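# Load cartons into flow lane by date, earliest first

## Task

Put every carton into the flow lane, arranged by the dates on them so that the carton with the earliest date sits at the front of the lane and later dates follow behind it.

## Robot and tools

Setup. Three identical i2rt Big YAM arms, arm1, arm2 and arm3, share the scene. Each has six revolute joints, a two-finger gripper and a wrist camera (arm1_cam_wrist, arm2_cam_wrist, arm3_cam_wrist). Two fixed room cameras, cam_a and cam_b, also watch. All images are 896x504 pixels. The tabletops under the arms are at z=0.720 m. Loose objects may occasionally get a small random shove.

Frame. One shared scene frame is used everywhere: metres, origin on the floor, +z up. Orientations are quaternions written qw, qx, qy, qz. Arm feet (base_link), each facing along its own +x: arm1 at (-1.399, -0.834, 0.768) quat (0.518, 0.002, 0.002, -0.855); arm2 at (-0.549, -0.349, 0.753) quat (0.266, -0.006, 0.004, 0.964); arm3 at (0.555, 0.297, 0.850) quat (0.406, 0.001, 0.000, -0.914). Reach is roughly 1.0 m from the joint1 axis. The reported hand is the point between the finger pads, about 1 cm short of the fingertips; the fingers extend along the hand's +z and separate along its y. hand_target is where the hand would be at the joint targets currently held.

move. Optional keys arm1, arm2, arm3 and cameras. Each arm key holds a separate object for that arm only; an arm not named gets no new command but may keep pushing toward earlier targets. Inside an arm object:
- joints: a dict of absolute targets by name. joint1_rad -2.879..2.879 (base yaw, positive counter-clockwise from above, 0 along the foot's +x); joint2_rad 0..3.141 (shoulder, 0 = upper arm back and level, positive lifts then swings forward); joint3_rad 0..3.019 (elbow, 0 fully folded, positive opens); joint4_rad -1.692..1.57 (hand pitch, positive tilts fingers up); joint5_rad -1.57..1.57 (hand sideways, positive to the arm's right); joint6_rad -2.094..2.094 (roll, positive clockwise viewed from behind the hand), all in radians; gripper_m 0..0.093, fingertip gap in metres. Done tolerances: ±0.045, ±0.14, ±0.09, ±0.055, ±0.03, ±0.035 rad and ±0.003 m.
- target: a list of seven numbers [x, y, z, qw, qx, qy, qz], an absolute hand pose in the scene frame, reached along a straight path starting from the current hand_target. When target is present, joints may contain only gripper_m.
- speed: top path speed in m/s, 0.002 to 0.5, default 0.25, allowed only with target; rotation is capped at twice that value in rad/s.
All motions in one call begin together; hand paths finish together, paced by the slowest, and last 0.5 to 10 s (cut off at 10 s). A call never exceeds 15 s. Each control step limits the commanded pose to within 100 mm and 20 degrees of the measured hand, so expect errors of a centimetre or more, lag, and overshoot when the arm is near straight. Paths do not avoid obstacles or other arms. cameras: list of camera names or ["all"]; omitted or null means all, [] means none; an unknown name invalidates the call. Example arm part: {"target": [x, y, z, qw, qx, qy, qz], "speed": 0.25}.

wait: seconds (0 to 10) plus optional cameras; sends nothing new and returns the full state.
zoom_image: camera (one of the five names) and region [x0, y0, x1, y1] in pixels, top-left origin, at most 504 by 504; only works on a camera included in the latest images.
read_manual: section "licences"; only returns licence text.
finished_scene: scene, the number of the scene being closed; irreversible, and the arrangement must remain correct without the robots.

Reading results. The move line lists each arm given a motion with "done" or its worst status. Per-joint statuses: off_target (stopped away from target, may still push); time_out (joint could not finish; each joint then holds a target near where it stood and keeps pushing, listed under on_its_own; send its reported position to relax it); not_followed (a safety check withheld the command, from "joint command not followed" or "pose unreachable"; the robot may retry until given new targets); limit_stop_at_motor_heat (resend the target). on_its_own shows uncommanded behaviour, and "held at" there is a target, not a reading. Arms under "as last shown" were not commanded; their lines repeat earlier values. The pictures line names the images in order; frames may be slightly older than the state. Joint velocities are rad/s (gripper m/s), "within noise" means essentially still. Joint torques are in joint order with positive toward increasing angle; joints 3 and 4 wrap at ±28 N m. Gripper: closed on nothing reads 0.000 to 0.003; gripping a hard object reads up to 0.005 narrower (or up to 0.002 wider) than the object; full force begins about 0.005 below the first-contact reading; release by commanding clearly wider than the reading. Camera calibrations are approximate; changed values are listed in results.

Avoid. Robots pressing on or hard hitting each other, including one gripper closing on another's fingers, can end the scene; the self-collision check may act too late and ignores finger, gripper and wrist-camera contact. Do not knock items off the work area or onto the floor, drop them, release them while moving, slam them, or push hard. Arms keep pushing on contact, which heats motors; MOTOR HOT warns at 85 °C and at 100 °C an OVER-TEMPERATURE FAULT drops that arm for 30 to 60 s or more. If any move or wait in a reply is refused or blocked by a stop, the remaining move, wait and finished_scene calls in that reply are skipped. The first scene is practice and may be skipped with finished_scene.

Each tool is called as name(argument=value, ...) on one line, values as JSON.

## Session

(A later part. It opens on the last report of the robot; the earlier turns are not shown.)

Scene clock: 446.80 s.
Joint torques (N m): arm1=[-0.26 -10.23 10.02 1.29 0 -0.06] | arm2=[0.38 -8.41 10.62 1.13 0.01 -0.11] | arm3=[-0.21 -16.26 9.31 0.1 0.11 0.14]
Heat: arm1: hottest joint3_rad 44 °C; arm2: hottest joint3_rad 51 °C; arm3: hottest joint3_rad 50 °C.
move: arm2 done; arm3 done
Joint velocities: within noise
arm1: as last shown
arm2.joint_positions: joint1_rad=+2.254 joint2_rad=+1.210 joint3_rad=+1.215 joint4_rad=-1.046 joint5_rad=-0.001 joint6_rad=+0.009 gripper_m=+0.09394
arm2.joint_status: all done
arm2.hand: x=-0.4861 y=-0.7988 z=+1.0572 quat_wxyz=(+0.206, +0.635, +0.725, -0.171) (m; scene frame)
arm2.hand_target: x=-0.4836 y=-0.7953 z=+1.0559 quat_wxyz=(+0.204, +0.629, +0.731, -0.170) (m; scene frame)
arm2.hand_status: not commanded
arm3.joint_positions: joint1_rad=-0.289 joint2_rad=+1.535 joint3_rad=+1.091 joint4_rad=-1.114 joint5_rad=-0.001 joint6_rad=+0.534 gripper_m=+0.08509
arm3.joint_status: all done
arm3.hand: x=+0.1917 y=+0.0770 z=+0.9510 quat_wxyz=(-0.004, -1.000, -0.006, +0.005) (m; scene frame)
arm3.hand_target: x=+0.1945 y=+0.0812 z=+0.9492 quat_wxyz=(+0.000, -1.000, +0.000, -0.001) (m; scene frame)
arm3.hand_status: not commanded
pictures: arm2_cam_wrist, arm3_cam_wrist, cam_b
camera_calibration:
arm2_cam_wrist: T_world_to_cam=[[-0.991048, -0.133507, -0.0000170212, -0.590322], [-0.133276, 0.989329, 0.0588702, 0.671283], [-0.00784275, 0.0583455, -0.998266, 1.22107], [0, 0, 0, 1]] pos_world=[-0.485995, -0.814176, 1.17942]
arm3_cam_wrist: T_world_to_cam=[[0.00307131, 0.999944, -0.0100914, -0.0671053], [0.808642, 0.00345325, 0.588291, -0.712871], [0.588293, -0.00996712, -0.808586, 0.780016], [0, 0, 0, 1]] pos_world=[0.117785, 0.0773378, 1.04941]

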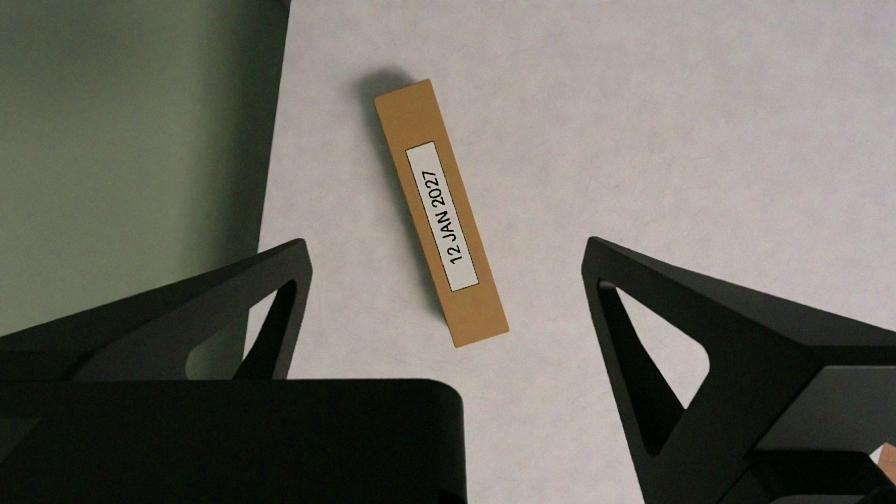

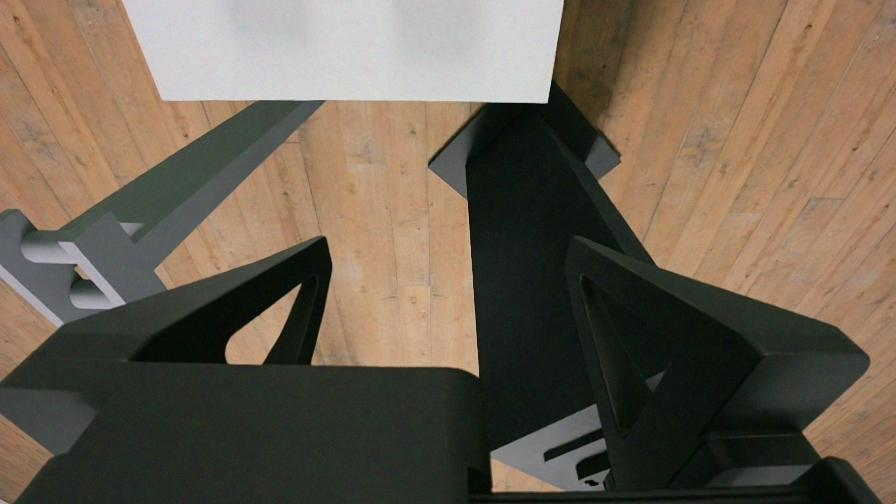

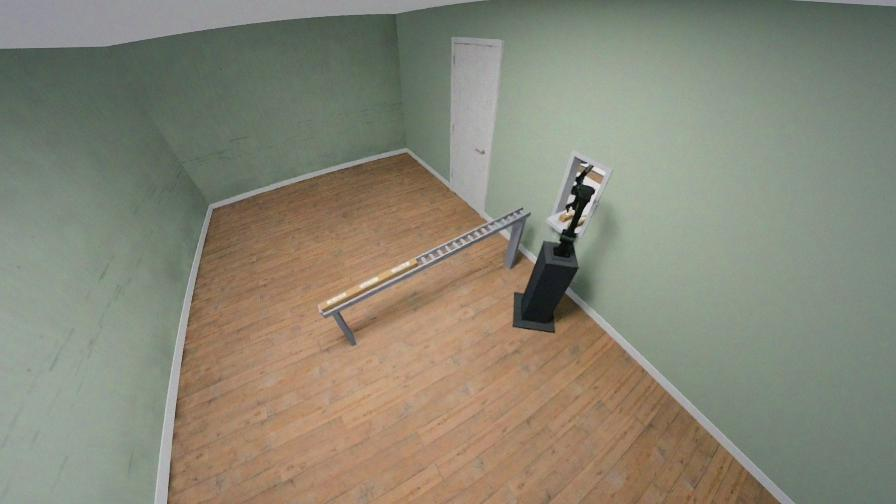

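move(arm3={"target": [-0.023, -0.051, 0.90, 0, 1, 0, 0], "speed": 0.2}, arm2={"joints": {"joint1_rad": 2.2547, "joint2_rad": 1.667, "joint3_rad": 1.325, "joint4_rad": -1.229, "joint5_rad": 0, "joint6_rad": -0.295}}, cameras=["arm3_cam_wrist", "arm2_cam_wrist", "cam_b"])

Scene clock: 474.83 s.
Joint torques (N m): arm1=[-0.21 -10.17 10 1.29 0 -0.06] | arm2=[-0.03 -13.68 12.52 -0.1 0 -0.12] | arm3=[-0.15 -25.41 14.97 -0.02 0.13 0.14]
Heat: arm1: hottest joint3_rad 44 °C; arm2: hottest joint3_rad 51 °C; arm3: hottest joint3_rad 48 °C.
move: arm2 done; arm3 off_target
Joint velocities: within noise
arm1: as last shown
arm2.joint_positions: joint1_rad=+2.254 joint2_rad=+1.668 joint3_rad=+1.284 joint4_rad=-1.221 joint5_rad=-0.001 joint6_rad=-0.284 gripper_m=+0.09395
arm2.joint_status: all done
arm2.hand: x=-0.4823 y=-0.8149 z=+0.8714 quat_wxyz=(-0.003, +0.541, +0.841, +0.011) (m; scene frame)
arm2.hand_target: x=-0.4804 y=-0.8280 z=+0.8861 quat_wxyz=(+0.007, +0.536, +0.844, -0.002) (m; scene frame)
arm2.hand_status: not commanded
arm3.joint_positions: joint1_rad=-0.289 joint2_rad=+2.181 joint3_rad=+1.913 joint4_rad=-1.306 joint5_rad=-0.001 joint6_rad=+0.536 gripper_m=+0.08509
arm3.joint_status: not commanded
arm3.hand: x=-0.0113 y=-0.0467 z=+0.9041 quat_wxyz=(+0.000, -1.000, -0.005, -0.002) (m; scene frame)
arm3.hand_target: x=-0.0225 y=-0.0507 z=+0.8999 quat_wxyz=(+0.000, -1.000, +0.000, +0.001) (m; scene frame)
arm3.hand_status: off_target (0.013 m and 0.7 deg from the pose sent, 0.255 m and 1.0 deg at the start)
pictures: arm2_cam_wrist, arm3_cam_wrist, cam_b
camera_calibration:
arm2_cam_wrist: T_world_to_cam=[[-0.907636, -0.419755, -0.00145884, -0.780497], [-0.342786, 0.73919, 0.579738, -0.0602], [-0.24227, 0.526691, -0.814802, 1.14532], [0, 0, 0, 1]] pos_world=[-0.451567, -0.886347, 0.966968]
arm3_cam_wrist: T_world_to_cam=[[0.00507142, 0.999986, -0.0017507, 0.0491582], [0.800528, -0.00301068, 0.599288, -0.53103], [0.599274, -0.00444072, -0.800532, 0.853318], [0, 0, 0, 1]] pos_world=[-0.0865165, -0.0469669, 1.00143]

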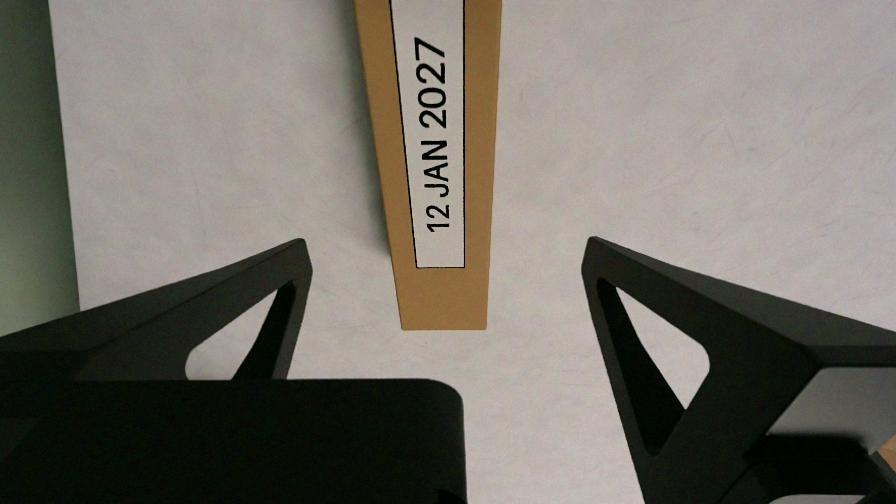

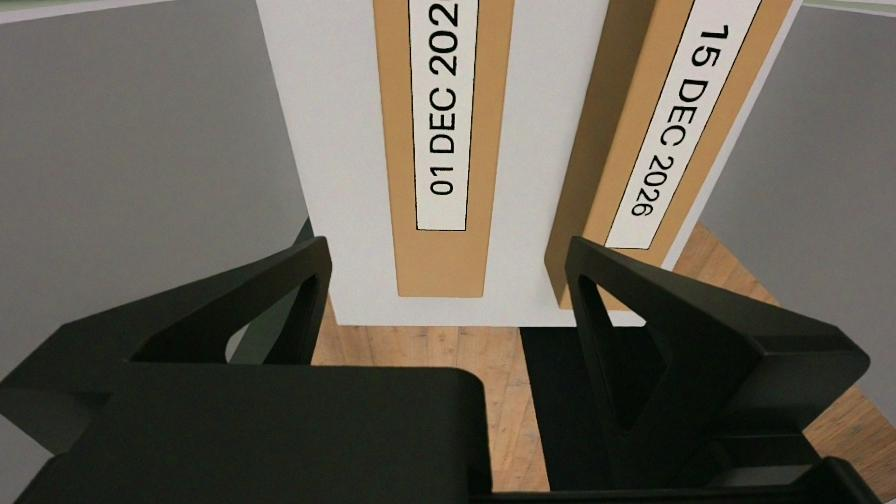

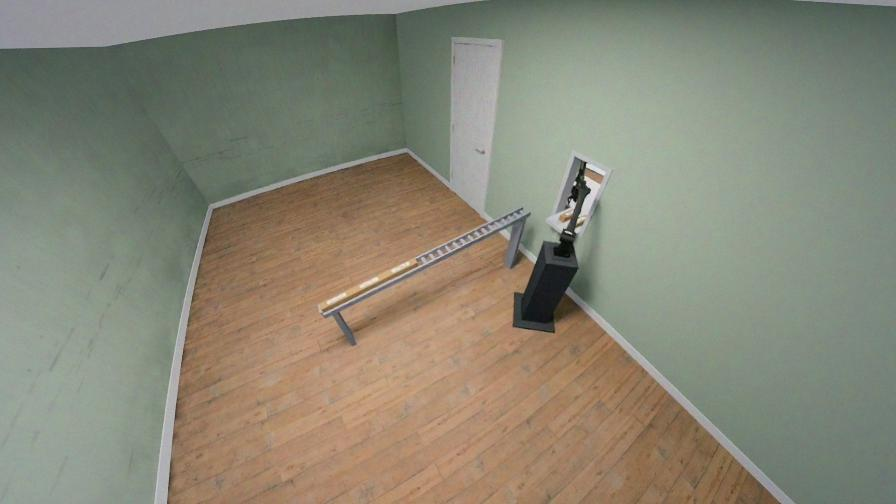

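move(arm3={"target": [-0.032, -0.051, 0.79, 0, 1, 0, 0], "speed": 0.1}, arm2={"target": [-0.469, -0.829, 0.757, 0, 0.5277, 0.8494, 0], "speed": 0.12}, cameras=["arm3_cam_wrist", "arm2_cam_wrist"])

Scene clock: 490.80 s.
Joint torques (N m): arm1=[-0.26 -10.23 10.02 1.28 0 -0.06] | arm2=[0.62 -12.98 7.46 0.77 0.03 -0.08] | arm3=[-0.85 -26.93 10.36 0.72 0.13 0.06]
Heat: arm1: hottest joint3_rad 44 °C; arm2: hottest joint3_rad 50 °C; arm3: hottest joint3_rad 47 °C.
move: arm2 off_target; arm3 off_target
Joint velocities: within noise
arm1: as last shown
arm2.joint_positions: joint1_rad=+2.267 joint2_rad=+1.822 joint3_rad=+1.189 joint4_rad=-0.935 joint5_rad=+0.005 joint6_rad=-0.284 gripper_m=+0.09395
arm2.joint_status: not commanded
arm2.hand: x=-0.4735 y=-0.8338 z=+0.7682 quat_wxyz=(+0.006, +0.535, +0.845, -0.005) (m; scene frame)
arm2.hand_target: x=-0.4691 y=-0.8288 z=+0.7573 quat_wxyz=(+0.000, +0.528, +0.849, +0.000) (m; scene frame)
arm2.hand_status: off_target (0.013 m and 1.4 deg from the pose sent, 0.116 m and 2.2 deg at the start)
arm3.joint_positions: joint1_rad=-0.289 joint2_rad=+2.321 joint3_rad=+1.903 joint4_rad=-1.134 joint5_rad=-0.001 joint6_rad=+0.536 gripper_m=+0.08509
arm3.joint_status: not commanded
arm3.hand: x=-0.0291 y=-0.0576 z=+0.8088 quat_wxyz=(-0.005, -1.000, -0.005, +0.007) (m; scene frame)
arm3.hand_target: x=-0.0315 y=-0.0508 z=+0.7905 quat_wxyz=(+0.000, -1.000, +0.000, +0.000) (m; scene frame)
arm3.hand_status: off_target (0.020 m and 1.1 deg from the pose sent, 0.116 m and 0.7 deg at the start)
pictures: arm2_cam_wrist, arm3_cam_wrist
camera_calibration:
arm2_cam_wrist: T_world_to_cam=[[-0.902231, -0.430972, 0.0155947, -0.800476], [-0.351716, 0.756273, 0.551676, 0.0482158], [-0.249551, 0.492254, -0.833913, 1.05584], [0, 0, 0, 1]] pos_world=[-0.441771, -0.901187, 0.866359]
arm3_cam_wrist: T_world_to_cam=[[0.00498026, 0.999909, -0.0125223, 0.0687339], [0.81096, 0.00328817, 0.585092, -0.447651], [0.58508, -0.013069, -0.81087, 0.795101], [0, 0, 0, 1]] pos_world=[-0.102513, -0.0568646, 0.907501]

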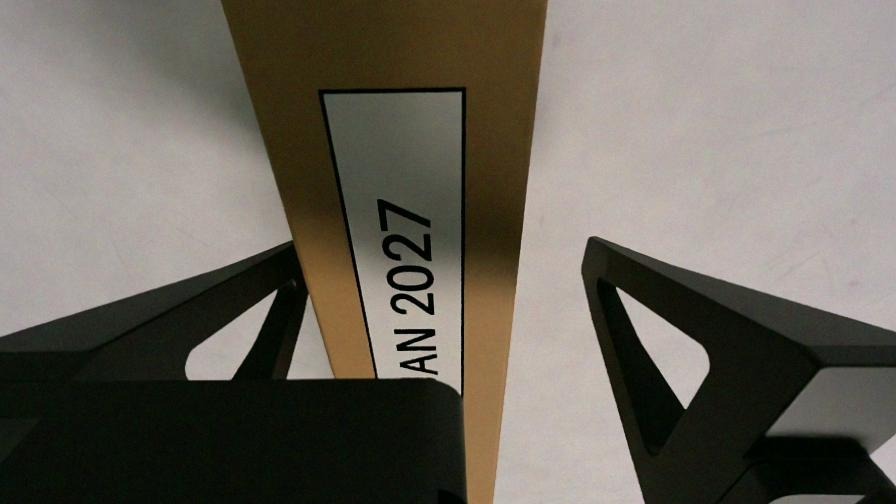

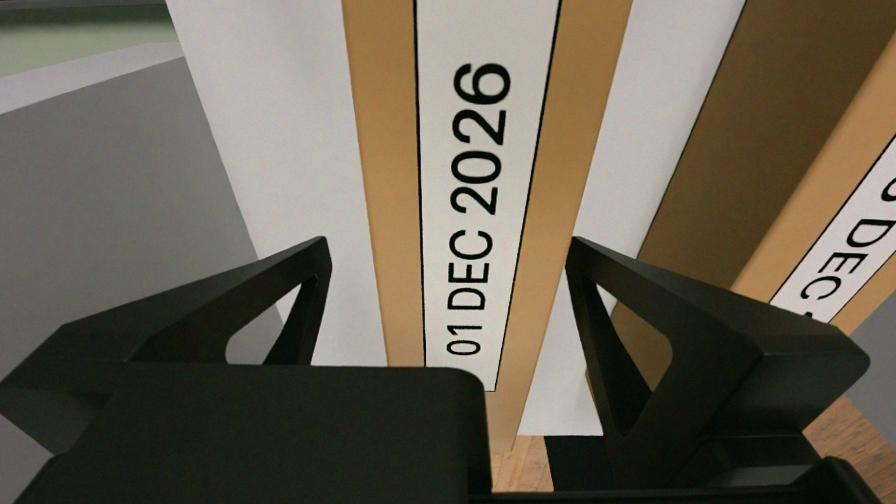

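move(arm3={"target": [-0.032, -0.040, 0.83, 0, 1, 0, 0], "speed": 0.1}, arm2={"joints": {"gripper_m": 0.05}}, cameras=["arm3_cam_wrist"])

move(arm3={"target": [-0.032, -0.043, 0.78, 0, 1, 0, 0], "speed": 0.1}, arm2={"target": [-0.469, -0.829, 0.95, 0, 0.5277, 0.8494, 0], "speed": 0.15}, cameras=["arm3_cam_wrist", "arm2_cam_wrist"])

Scene clock: 503.70 s.
Joint torques (N m): arm1=[-0.21 -10.23 10.03 1.28 0 -0.06] | arm2=[0.44 -13.39 7.47 0.77 0.05 -0.09] | arm3=[-0.73 -30.27 10.26 -0.03 0.13 -0.02]
Heat: arm1: hottest joint3_rad 44 °C; arm2: hottest joint3_rad 48 °C; arm3: hottest joint3_rad 46 °C.
move: arm2 off_target; arm3 done
Joint velocities: within noise
arm1: as last shown
arm2.joint_positions: joint1_rad=+2.271 joint2_rad=+1.822 joint3_rad=+1.189 joint4_rad=-0.935 joint5_rad=+0.005 joint6_rad=-0.284 gripper_m=+0.06045
arm2.joint_status: gripper_m off_target (ended at +0.06047, target +0.05000)
arm2.hand: x=-0.4714 y=-0.8334 z=+0.7683 quat_wxyz=(+0.006, +0.533, +0.846, -0.005) (m; scene frame)
arm2.hand_target: x=-0.4691 y=-0.8288 z=+0.7573 quat_wxyz=(+0.000, +0.528, +0.849, +0.000) (m; scene frame)
arm2.hand_status: not commanded
arm3.joint_positions: joint1_rad=-0.303 joint2_rad=+2.299 joint3_rad=+1.903 joint4_rad=-1.175 joint5_rad=-0.001 joint6_rad=+0.531 gripper_m=+0.08509
arm3.joint_status: not commanded
arm3.hand: x=-0.0286 y=-0.0461 z=+0.8236 quat_wxyz=(+0.000, -1.000, -0.001, -0.001) (m; scene frame)
arm3.hand_target: x=-0.0319 y=-0.0401 z=+0.8299 quat_wxyz=(+0.000, -1.000, +0.000, +0.000) (m; scene frame)
arm3.hand_status: done (0.010 m and 0.2 deg from the pose sent, 0.028 m and 1.1 deg at the start)
pictures: arm3_cam_wrist
camera_calibration:
arm3_cam_wrist: T_world_to_cam=[[0.0141928, 0.999895, -0.00290925, 0.0498254], [0.801593, -0.00963873, 0.597793, -0.467972], [0.597702, -0.0108164, -0.801646, 0.799774], [0, 0, 0, 1]] pos_world=[-0.10361, -0.0456802, 0.921031]

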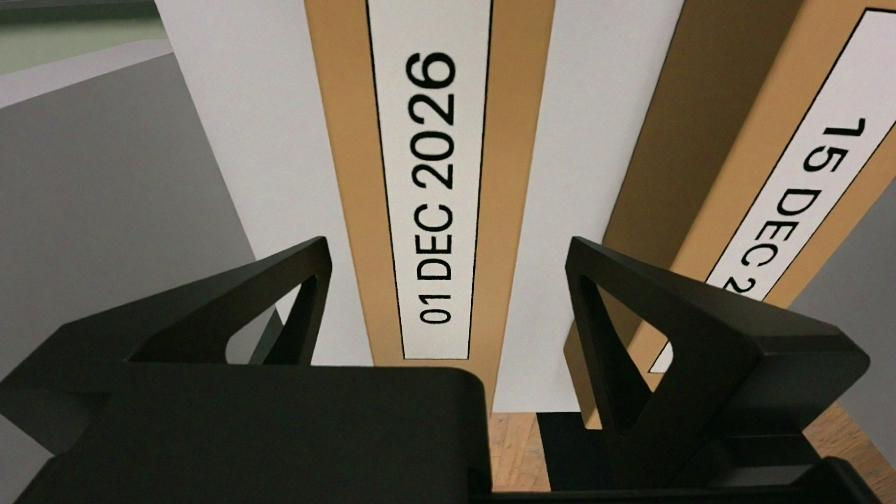

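Scene clock: 505.77 s.
Joint torques (N m): arm1=[-0.32 -10.29 10 1.28 0 -0.06] | arm2=[0.56 -13.8 14.95 -0.34 0.02 -0.05] | arm3=[-0.5 -26.58 9.72 0.76 0.12 0.02]
Heat: arm1: hottest joint3_rad 44 °C; arm2: hottest joint3_rad 49 °C; arm3: hottest joint3_rad 46 °C.
move: arm2 off_target; arm3 off_target
Joint velocities: within noise
arm1.joint_positions: joint1_rad=+1.012 joint2_rad=+1.202 joint3_rad=+1.195 joint4_rad=-1.112 joint5_rad=+0.005 joint6_rad=+0.009 gripper_m=+0.08996
arm1.joint_status: not commanded
arm1.hand: x=-1.1786 y=-1.2139 z=+1.0503 quat_wxyz=(-0.193, -0.489, -0.844, +0.110) (m; scene frame)
arm1.hand_target: x=-1.1814 y=-1.2195 z=+1.0550 quat_wxyz=(-0.201, -0.489, -0.841, +0.116) (m; scene frame)
arm1.hand_status: not commanded
arm2.joint_positions: joint1_rad=+2.272 joint2_rad=+1.642 joint3_rad=+1.390 joint4_rad=-1.395 joint5_rad=+0.005 joint6_rad=-0.284 gripper_m=+0.06045
arm2.joint_status: not commanded
arm2.hand: x=-0.4762 y=-0.8089 z=+0.9223 quat_wxyz=(-0.020, +0.533, +0.846, +0.024) (m; scene frame)
arm2.hand_target: x=-0.4692 y=-0.8273 z=+0.9502 quat_wxyz=(+0.000, +0.528, +0.849, +0.000) (m; scene frame)
arm2.hand_status: off_target (0.035 m and 3.7 deg from the pose sent, 0.182 m and 1.2 deg at the start)
arm3.joint_positions: joint1_rad=-0.303 joint2_rad=+2.320 joint3_rad=+1.884 joint4_rad=-1.107 joint5_rad=-0.001 joint6_rad=+0.531 gripper_m=+0.08509
arm3.joint_status: not commanded
arm3.hand: x=-0.0334 y=-0.0489 z=+0.8030 quat_wxyz=(-0.007, -1.000, -0.001, +0.011) (m; scene frame)
arm3.hand_target: x=-0.0313 y=-0.0428 z=+0.7804 quat_wxyz=(+0.000, -1.000, +0.000, +0.000) (m; scene frame)
arm3.hand_status: off_target (0.024 m and 1.5 deg from the pose sent, 0.044 m and 0.2 deg at the start)
pictures: arm2_cam_wrist, arm3_cam_wrist
camera_calibration:
arm2_cam_wrist: T_world_to_cam=[[-0.899787, -0.436272, -0.0071125, -0.776786], [-0.348376, 0.708501, 0.613728, -0.150797], [-0.262713, 0.554702, -0.789486, 1.17464], [0, 0, 0, 1]] pos_world=[-0.442883, -0.883626, 1.01439]
arm3_cam_wrist: T_world_to_cam=[[0.0140586, 0.99975, -0.0173963, 0.0642523], [0.815723, -0.00140554, 0.578441, -0.435514], [0.578272, -0.0223226, -0.815539, 0.796098], [0, 0, 0, 1]] pos_world=[-0.106005, -0.0470774, 0.902286]

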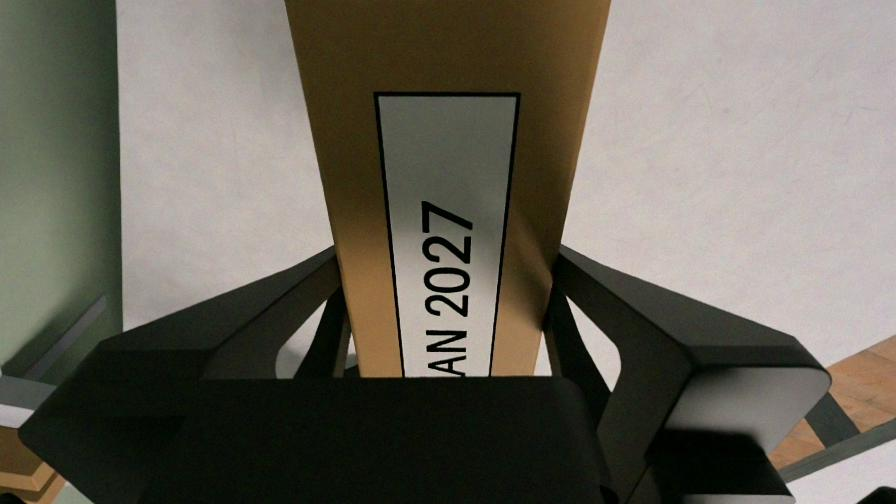

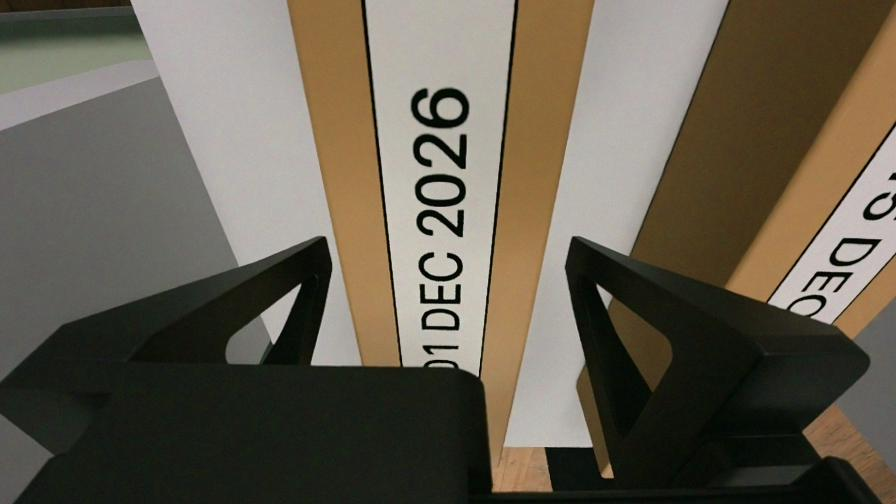

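move(arm3={"target": [-0.032, -0.043, 0.768, 0, 1, 0, 0], "speed": 0.1}, cameras=[])

move(arm3={"joints": {"gripper_m": 0.05}}, cameras=["arm3_cam_wrist"])

move(arm3={"target": [-0.032, -0.043, 0.95, 0, 1, 0, 0], "speed": 0.15}, cameras=["arm3_cam_wrist"])

Scene clock: 516.93 s.
Joint torques (N m): arm1=[-0.21 -10.29 10.02 1.26 0 -0.06] | arm2=[0.5 -14.1 15.05 -0.31 0.02 -0.06] | arm3=[-0.62 -26.46 9.28 0.73 0.13 0]
Heat: arm1: hottest joint3_rad 45 °C; arm2: hottest joint3_rad 50 °C; arm3: hottest joint3_rad 45 °C.
move: arm3 off_target
Joint velocities: within noise
arm1, arm2: as last shown
arm3.joint_positions: joint1_rad=-0.303 joint2_rad=+2.335 joint3_rad=+1.884 joint4_rad=-1.087 joint5_rad=-0.001 joint6_rad=+0.531 gripper_m=+0.08509
arm3.joint_status: not commanded
arm3.hand: x=-0.0352 y=-0.0500 z=+0.7933 quat_wxyz=(-0.009, -1.000, -0.001, +0.013) (m; scene frame)
arm3.hand_target: x=-0.0312 y=-0.0427 z=+0.7685 quat_wxyz=(+0.000, -1.000, +0.000, +0.000) (m; scene frame)
arm3.hand_status: off_target (0.026 m and 1.8 deg from the pose sent, 0.036 m and 1.5 deg at the start)
pictures: none
No camera images: "cameras" was empty.

Scene clock: 517.50 s.
Joint torques (N m): arm1=[-0.26 -10.23 10 1.28 -0.01 -0.06] | arm2=[0.5 -14.1 15.05 -0.31 0.02 -0.05] | arm3=[-0.5 -26.75 9.32 0.72 0.14 0.01]
Heat: arm1: hottest joint3_rad 45 °C; arm2: hottest joint3_rad 50 °C; arm3: hottest joint3_rad 45 °C.
move: arm3 off_target
Joint velocities: within noise
arm1, arm2: as last shown
arm3.joint_positions: joint1_rad=-0.303 joint2_rad=+2.335 joint3_rad=+1.884 joint4_rad=-1.086 joint5_rad=-0.001 joint6_rad=+0.531 gripper_m=+0.05846
arm3.joint_status: gripper_m off_target (ended at +0.05849, target +0.05000)
arm3.hand: x=-0.0353 y=-0.0502 z=+0.7933 quat_wxyz=(-0.009, -1.000, -0.001, +0.013) (m; scene frame)
arm3.hand_target: x=-0.0312 y=-0.0427 z=+0.7685 quat_wxyz=(+0.000, -1.000, +0.000, +0.000) (m; scene frame)
arm3.hand_status: not commanded
pictures: arm3_cam_wrist
camera_calibration:
arm3_cam_wrist: T_world_to_cam=[[0.0138761, 0.99969, -0.0206814, 0.0679195], [0.818473, 0.000525281, 0.574545, -0.424983], [0.574377, -0.0248996, -0.818212, 0.791116], [0, 0, 0, 1]] pos_world=[-0.107504, -0.0479767, 0.892877]

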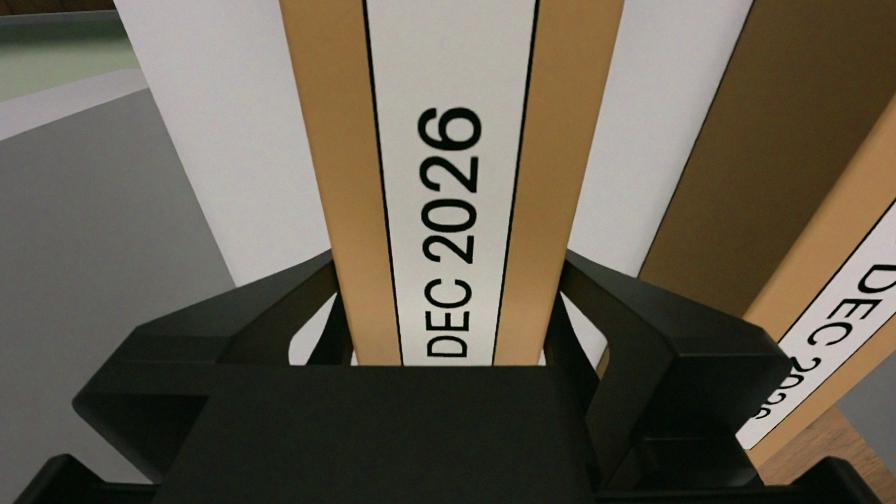

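Scene clock: 519.57 s.
Joint torques (N m): arm1=[-0.21 -10.29 10.03 1.31 0 -0.06] | arm2=[0.5 -14.1 15.04 -0.32 0.02 -0.05] | arm3=[-0.44 -30.27 16.13 -0.2 0.11 0.02]
Heat: arm1: hottest joint3_rad 45 °C; arm2: hottest joint3_rad 50 °C; arm3: hottest joint3_rad 45 °C.
move: arm3 off_target
Joint velocities: within noise
arm1, arm2: as last shown
arm3.joint_positions: joint1_rad=-0.303 joint2_rad=+2.207 joint3_rad=+1.992 joint4_rad=-1.422 joint5_rad=+0.000 joint6_rad=+0.531 gripper_m=+0.05846
arm3.joint_status: not commanded
arm3.hand: x=-0.0130 y=-0.0367 z=+0.9172 quat_wxyz=(+0.017, -0.999, -0.001, -0.029) (m; scene frame)
arm3.hand_target: x=-0.0303 y=-0.0421 z=+0.9503 quat_wxyz=(+0.000, -1.000, +0.000, +0.000) (m; scene frame)
arm3.hand_status: off_target (0.038 m and 3.9 deg from the pose sent, 0.157 m and 1.8 deg at the start)
pictures: arm3_cam_wrist
camera_calibration:
arm3_cam_wrist: T_world_to_cam=[[0.0126064, 0.999421, 0.0315999, 0.0087158], [0.76707, -0.0299385, 0.640864, -0.577081], [0.641439, 0.0161603, -0.767004, 0.835431], [0, 0, 0, 1]] pos_world=[-0.0933266, -0.0394886, 1.01033]

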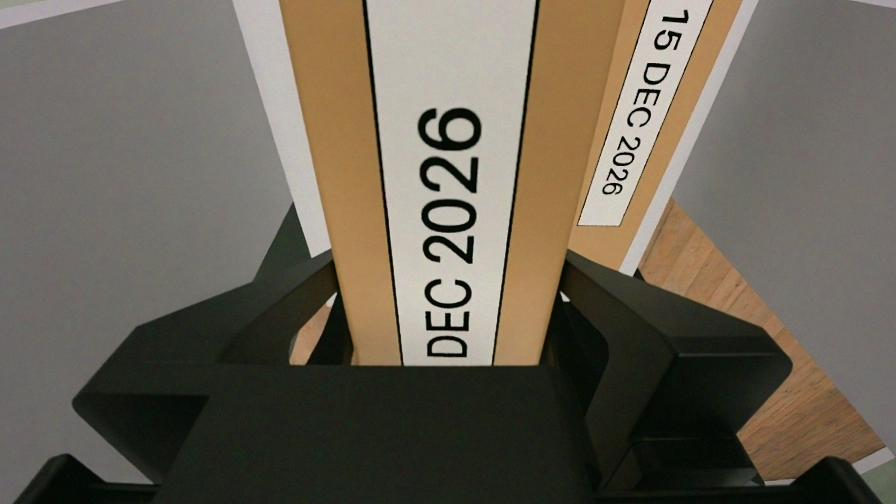

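move(arm3={"target": [0.195, 0.08, 0.98, 0, 1, 0, 0], "speed": 0.25}, cameras=["arm3_cam_wrist"])

move(arm3={"joints": {"joint1_rad": 0.808, "joint2_rad": 1.98, "joint3_rad": 1.835, "joint4_rad": -1.426, "joint5_rad": 0, "joint6_rad": 1.644}}, arm2={"joints": {"joint1_rad": -1.9155, "joint2_rad": 1.392, "joint3_rad": 1.254, "joint4_rad": -1.433, "joint5_rad": 0, "joint6_rad": 0.688}}, cameras=["arm3_cam_wrist", "arm2_cam_wrist", "cam_b"])

Scene clock: 530.40 s.
Joint torques (N m): arm1=[-0.32 -10.29 10.02 1.29 0 -0.06] | arm2=[0.67 -14.1 15.06 -0.34 0.02 -0.05] | arm3=[0.91 -17.9 10.47 0.61 0.09 0.13]
Heat: arm1: hottest joint3_rad 45 °C; arm2: hottest joint3_rad 51 °C; arm3: hottest joint3_rad 46 °C.
move: arm3 off_target
Joint velocities: within noise
arm1, arm2: as last shown
arm3.joint_positions: joint1_rad=-0.302 joint2_rad=+1.519 joint3_rad=+1.130 joint4_rad=-1.212 joint5_rad=+0.000 joint6_rad=+0.537 gripper_m=+0.05846
arm3.joint_status: not commanded
arm3.hand: x=+0.1959 y=+0.0861 z=+0.9709 quat_wxyz=(+0.008, -1.000, +0.001, -0.014) (m; scene frame)
arm3.hand_target: x=+0.1951 y=+0.0801 z=+0.9800 quat_wxyz=(+0.000, -1.000, +0.000, +0.000) (m; scene frame)
arm3.hand_status: off_target (0.011 m and 1.9 deg from the pose sent, 0.247 m and 3.9 deg at the start)
pictures: arm3_cam_wrist
camera_calibration:
arm3_cam_wrist: T_world_to_cam=[[0.0186593, 0.999734, 0.0135609, -0.101959], [0.786052, -0.0230502, 0.61773, -0.749966], [0.617878, -0.000866818, -0.786273, 0.765407], [0, 0, 0, 1]] pos_world=[0.118486, 0.0853089, 1.06648]

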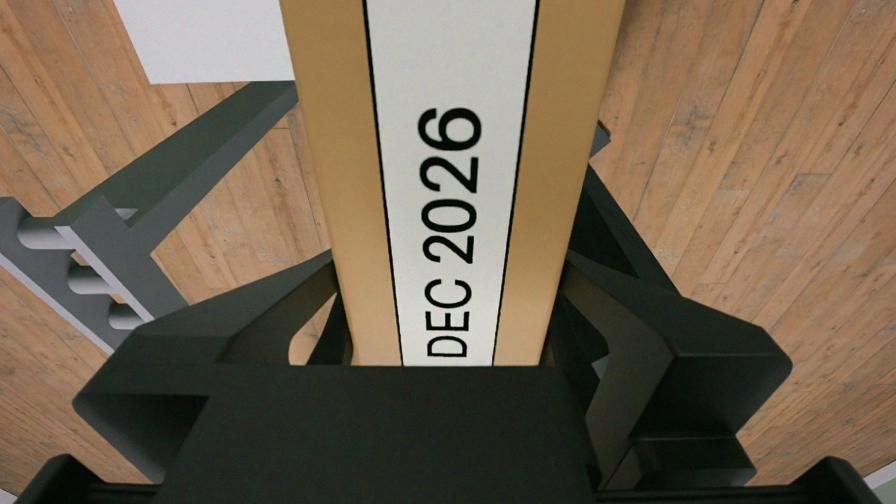

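Scene clock: 533.30 s.
Joint torques (N m): arm1=[-0.26 -10.23 10.03 1.28 0 -0.06] | arm2=[-0.38 -11.52 9.51 -0.14 -0.05 0.08] | arm3=[0.09 -27.22 14.54 -0.12 0.18 0.16]
Heat: arm1: hottest joint3_rad 45 °C; arm2: hottest joint3_rad 51 °C; arm3: hottest joint3_rad 47 °C.
move: arm2 done; arm3 done
Joint velocities: within noise
arm1: as last shown
arm2.joint_positions: joint1_rad=-1.911 joint2_rad=+1.407 joint3_rad=+1.260 joint4_rad=-1.423 joint5_rad=+0.003 joint6_rad=+0.679 gripper_m=+0.06049
arm2.joint_status: all done
arm2.hand: x=-0.2380 y=-0.0892 z=+0.9662 quat_wxyz=(-0.005, +0.006, -1.000, +0.007) (m; scene frame)
arm2.hand_target: x=-0.2414 y=-0.0936 z=+0.9699 quat_wxyz=(-0.005, -0.001, -1.000, +0.006) (m; scene frame)
arm2.hand_status: not commanded
arm3.joint_positions: joint1_rad=+0.809 joint2_rad=+1.998 joint3_rad=+1.791 joint4_rad=-1.417 joint5_rad=-0.002 joint6_rad=+1.636 gripper_m=+0.05847
arm3.joint_status: all done
arm3.hand: x=+0.5988 y=-0.3023 z=+0.9734 quat_wxyz=(+0.026, -1.000, -0.005, +0.000) (m; scene frame)
arm3.hand_target: x=+0.5988 y=-0.3137 z=+0.9998 quat_wxyz=(+0.000, -1.000, +0.000, -0.001) (m; scene frame)
arm3.hand_status: not commanded
pictures: arm2_cam_wrist, arm3_cam_wrist, cam_b
camera_calibration:
arm2_cam_wrist: T_world_to_cam=[[0.0169194, -0.999497, 0.0268068, -0.11305], [-0.830902, 0.000857833, 0.556418, -0.727216], [-0.556162, -0.0316881, -0.83047, 0.790157], [0, 0, 0, 1]] pos_world=[-0.162877, -0.0873312, 1.06387]
arm3_cam_wrist: T_world_to_cam=[[0.00619327, 0.998728, 0.050031, 0.250363], [0.803408, -0.034759, 0.594413, -1.06834], [0.595396, 0.036514, -0.802602, 0.558746], [0, 0, 0, 1]] pos_world=[0.524085, -0.307581, 1.07096]

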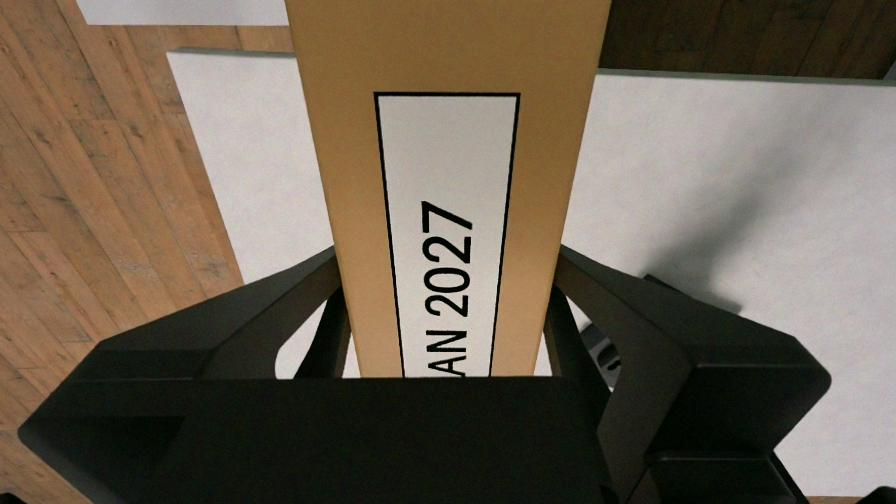

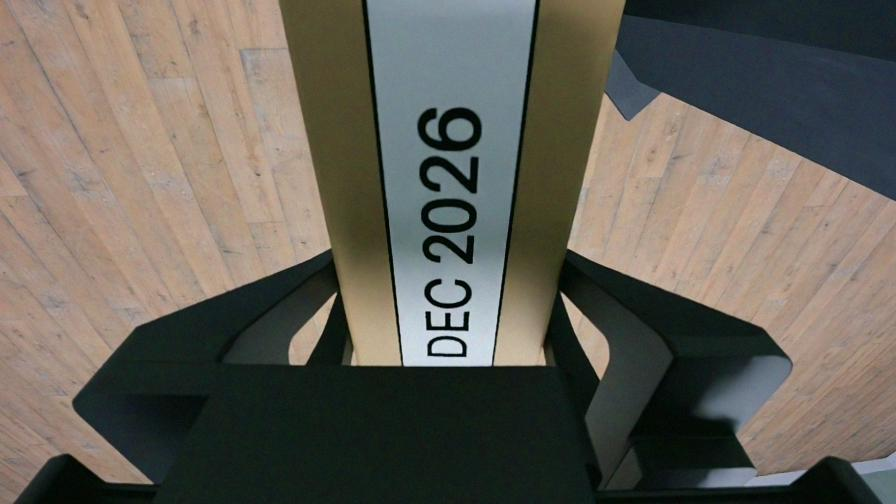

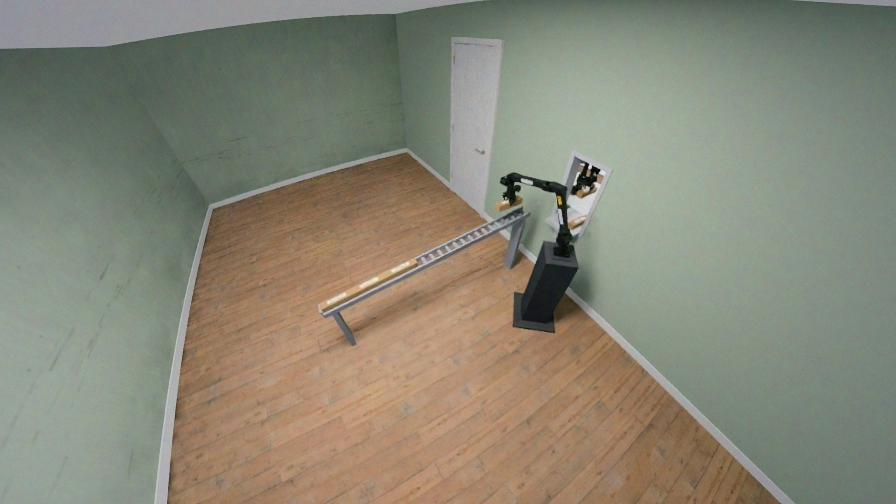

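move(arm3={"target": [0.60, -0.328, 0.86, 0, 0.9989, 0, -0.0462], "speed": 0.15}, arm2={"target": [-0.025, -0.051, 0.91, 0, 0, 1, 0], "speed": 0.25}, cameras=["arm3_cam_wrist", "arm2_cam_wrist", "cam_b"])

zoom_image(camera="cam_b", region=[400, 130, 640, 280])

Scene clock: 541.97 s.
Joint torques (N m): arm1=[-0.26 -10.17 10.02 1.28 0 -0.06] | arm2=[-0.62 -18.2 15.25 -0.38 -0.09 -0.1] | arm3=[1.03 -26.7 10.62 0.49 0.33 0.15]
Heat: arm1: hottest joint3_rad 45 °C; arm2: hottest joint3_rad 52 °C; arm3: hottest joint3_rad 47 °C.
move: arm2 off_target; arm3 done
Joint velocities: within noise
arm1: as last shown
arm2.joint_positions: joint1_rad=-2.086 joint2_rad=+1.942 joint3_rad=+1.727 joint4_rad=-1.414 joint5_rad=-0.012 joint6_rad=+0.521 gripper_m=+0.06049
arm2.joint_status: not commanded
arm2.hand: x=-0.0450 y=-0.0593 z=+0.8863 quat_wxyz=(+0.023, -0.003, -1.000, +0.015) (m; scene frame)
arm2.hand_target: x=-0.0266 y=-0.0518 z=+0.9103 quat_wxyz=(-0.001, +0.000, -1.000, +0.000) (m; scene frame)
arm2.hand_status: off_target (0.032 m and 3.2 deg from the pose sent, 0.224 m and 1.2 deg at the start)
arm3.joint_positions: joint1_rad=+0.824 joint2_rad=+2.133 joint3_rad=+1.696 joint4_rad=-1.158 joint5_rad=+0.090 joint6_rad=+1.662 gripper_m=+0.05847
arm3.joint_status: not commanded
arm3.hand: x=+0.5944 y=-0.3226 z=+0.8577 quat_wxyz=(+0.008, -0.999, +0.000, +0.045) (m; scene frame)
arm3.hand_target: x=+0.6000 y=-0.3280 z=+0.8601 quat_wxyz=(+0.000, -0.999, +0.000, +0.046) (m; scene frame)
arm3.hand_status: done (0.008 m and 1.0 deg from the pose sent, 0.116 m and 6.1 deg at the start)
pictures: arm2_cam_wrist, arm3_cam_wrist, cam_b
camera_calibration:
arm2_cam_wrist: T_world_to_cam=[[0.000152555, -0.999075, 0.0429905, -0.0992972], [-0.79759, 0.0258103, 0.602647, -0.560531], [-0.603199, -0.0343807, -0.796849, 0.799944], [0, 0, 0, 1]] pos_world=[0.0354665, -0.0572353, 0.979506]
arm3_cam_wrist: T_world_to_cam=[[0.0165751, 0.999784, 0.0125433, 0.30289], [0.853118, -0.0206839, 0.521308, -0.959089], [0.521455, 0.00206014, -0.853276, 0.545569], [0, 0, 0, 1]] pos_world=[0.528706, -0.323786, 0.961703]

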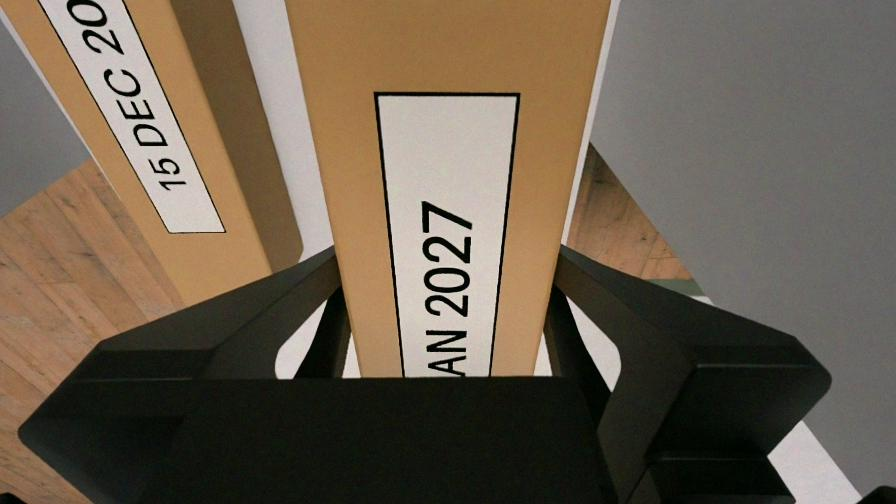

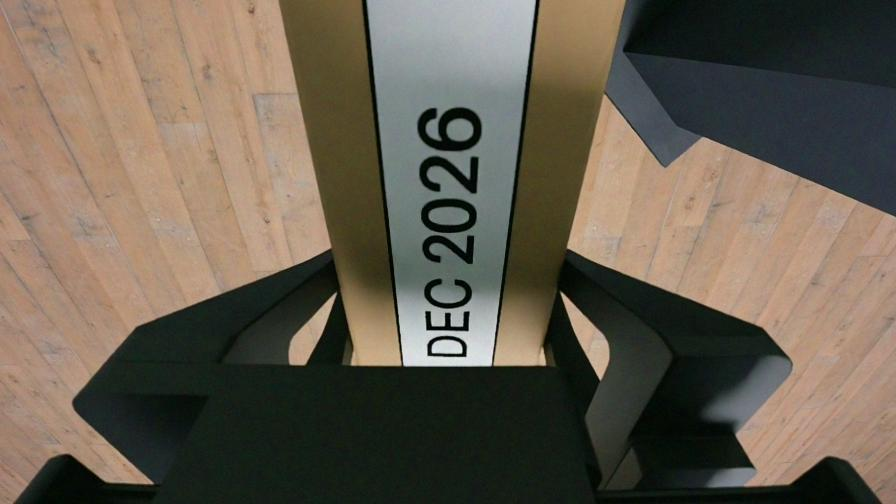

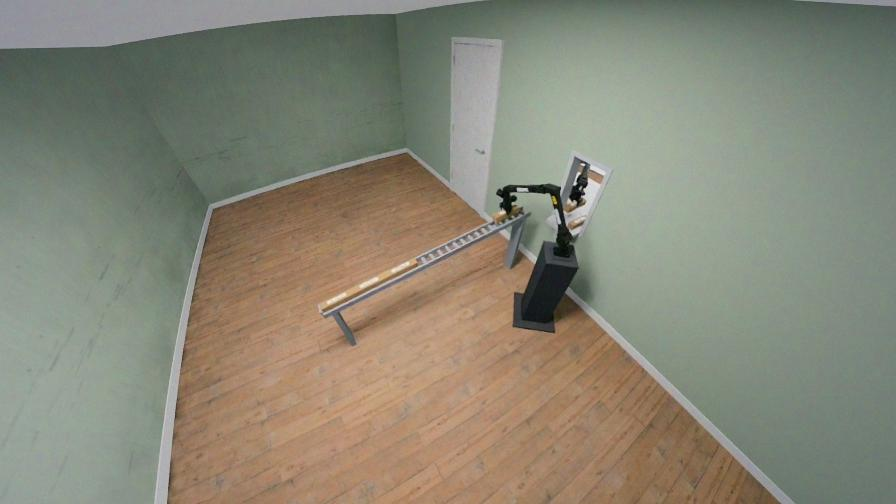

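Scaled by 2.100 from the camera's 896x504 image, which has a finer 1280x720 frame.

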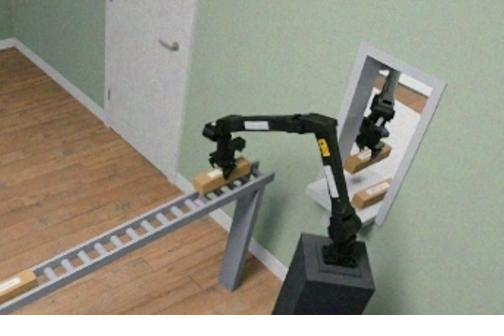

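move(arm3={"target": [0.60, -0.327, 0.80, 0, 0.9989, 0, -0.0462], "speed": 0.08}, arm2={"target": [-0.02, -0.048, 0.80, 0, 0, 1, 0], "speed": 0.1}, cameras=["cam_b"])

zoom_image(camera="cam_b", region=[470, 170, 560, 230])

Scene clock: 550.30 s.
Joint torques (N m): arm1=[-0.21 -10.29 10.02 1.28 0 -0.06] | arm2=[-0.38 -18.61 9.24 0.65 -0.1 -0.09] | arm3=[0.85 -25.93 9.65 0.53 0.33 0.15]
Heat: arm1: hottest joint3_rad 45 °C; arm2: hottest joint3_rad 52 °C; arm3: hottest joint3_rad 47 °C.
move: arm2 done; arm3 done
Joint velocities: within noise
arm1: as last shown
arm2.joint_positions: joint1_rad=-2.086 joint2_rad=+2.043 joint3_rad=+1.660 joint4_rad=-1.193 joint5_rad=-0.012 joint6_rad=+0.521 gripper_m=+0.06049
arm2.joint_status: not commanded
arm2.hand: x=-0.0213 y=-0.0471 z=+0.8030 quat_wxyz=(+0.000, -0.003, -1.000, +0.002) (m; scene frame)
arm2.hand_target: x=-0.0200 y=-0.0480 z=+0.8001 quat_wxyz=(+0.000, +0.000, -1.000, +0.000) (m; scene frame)
arm2.hand_status: done (0.003 m and 0.4 deg from the pose sent, 0.091 m and 3.2 deg at the start)
arm3.joint_positions: joint1_rad=+0.824 joint2_rad=+2.199 joint3_rad=+1.656 joint4_rad=-1.040 joint5_rad=+0.090 joint6_rad=+1.662 gripper_m=+0.05847
arm3.joint_status: not commanded
arm3.hand: x=+0.5947 y=-0.3249 z=+0.8048 quat_wxyz=(+0.002, -0.999, +0.000, +0.044) (m; scene frame)
arm3.hand_target: x=+0.6000 y=-0.3268 z=+0.7999 quat_wxyz=(+0.000, -0.999, +0.000, +0.046) (m; scene frame)
arm3.hand_status: done (0.007 m and 0.3 deg from the pose sent, 0.058 m and 1.0 deg at the start)
pictures: cam_b

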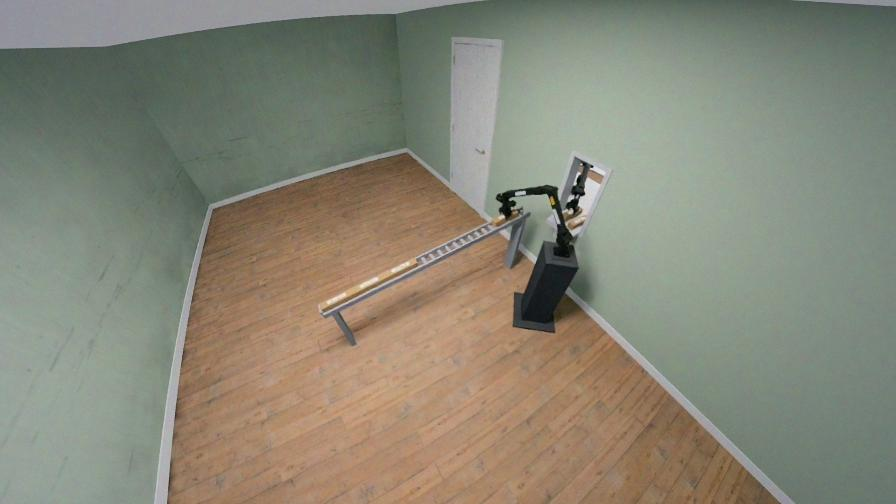

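Scaled by 5.600 from the camera's 896x504 image, which has a finer 1280x720 frame.

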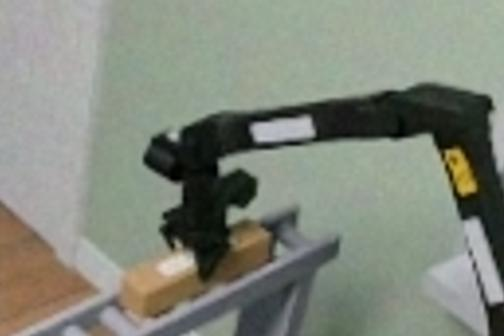

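move(arm3={"target": [0.603, -0.327, 0.775, 0, 0.9989, 0, -0.0462], "speed": 0.06}, arm2={"target": [-0.02, -0.048, 0.775, 0, 0, 1, 0], "speed": 0.06}, cameras=["cam_b"])

zoom_image(camera="cam_b", region=[470, 170, 560, 230])

Scene clock: 553.33 s.
Joint torques (N m): arm1=[-0.21 -10.23 10.02 1.28 0 -0.06] | arm2=[-0.38 -17.96 8.35 0.75 -0.09 -0.09] | arm3=[0.97 -25.47 9.28 0.54 0.17 0.12]
Heat: arm1: hottest joint3_rad 45 °C; arm2: hottest joint3_rad 52 °C; arm3: hottest joint3_rad 46 °C.
move: arm2 off_target; arm3 off_target
Joint velocities: within noise
arm1.joint_positions: joint1_rad=+1.012 joint2_rad=+1.202 joint3_rad=+1.195 joint4_rad=-1.112 joint5_rad=+0.005 joint6_rad=+0.009 gripper_m=+0.08996
arm1.joint_status: not commanded
arm1.hand: x=-1.1786 y=-1.2139 z=+1.0503 quat_wxyz=(-0.193, -0.489, -0.844, +0.110) (m; scene frame)
arm1.hand_target: x=-1.1814 y=-1.2195 z=+1.0550 quat_wxyz=(-0.201, -0.489, -0.841, +0.116) (m; scene frame)
arm1.hand_status: not commanded
arm2.joint_positions: joint1_rad=-2.086 joint2_rad=+2.053 joint3_rad=+1.643 joint4_rad=-1.142 joint5_rad=-0.012 joint6_rad=+0.521 gripper_m=+0.06049
arm2.joint_status: not commanded
arm2.hand: x=-0.0171 y=-0.0450 z=+0.7909 quat_wxyz=(-0.010, -0.002, -1.000, -0.004) (m; scene frame)
arm2.hand_target: x=-0.0203 y=-0.0481 z=+0.7753 quat_wxyz=(+0.000, +0.000, -1.000, +0.000) (m; scene frame)
arm2.hand_status: off_target (0.016 m and 1.3 deg from the pose sent, 0.028 m and 0.4 deg at the start)
arm3.joint_positions: joint1_rad=+0.830 joint2_rad=+2.226 joint3_rad=+1.649 joint4_rad=-0.994 joint5_rad=+0.094 joint6_rad=+1.667 gripper_m=+0.05847
arm3.joint_status: not commanded
arm3.hand: x=+0.5976 y=-0.3276 z=+0.7858 quat_wxyz=(-0.004, -0.999, +0.001, +0.046) (m; scene frame)
arm3.hand_target: x=+0.6030 y=-0.3267 z=+0.7750 quat_wxyz=(+0.000, -0.999, +0.000, +0.046) (m; scene frame)
arm3.hand_status: off_target (0.012 m and 0.5 deg from the pose sent, 0.031 m and 0.3 deg at the start)
pictures: cam_b

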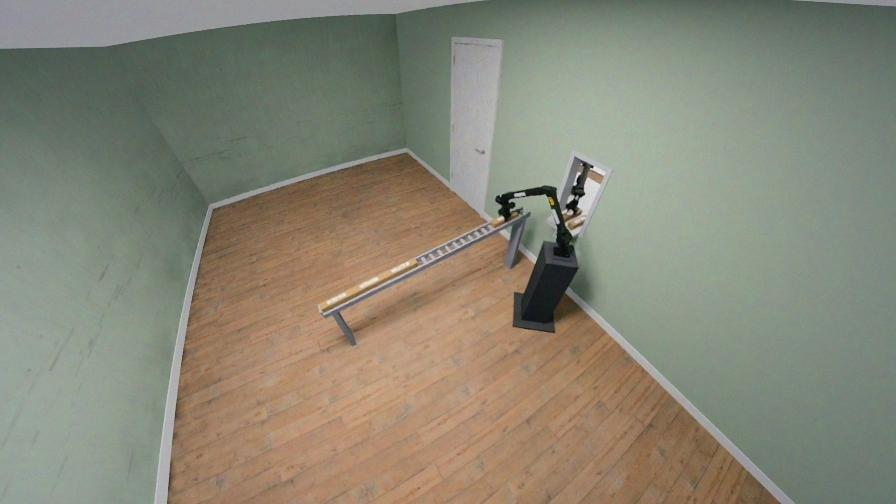

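Scaled by 5.600 from the camera's 896x504 image, which has a finer 1280x720 frame.

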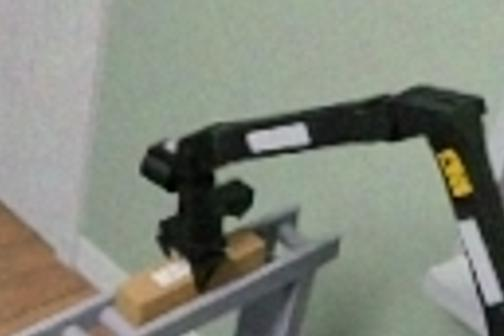

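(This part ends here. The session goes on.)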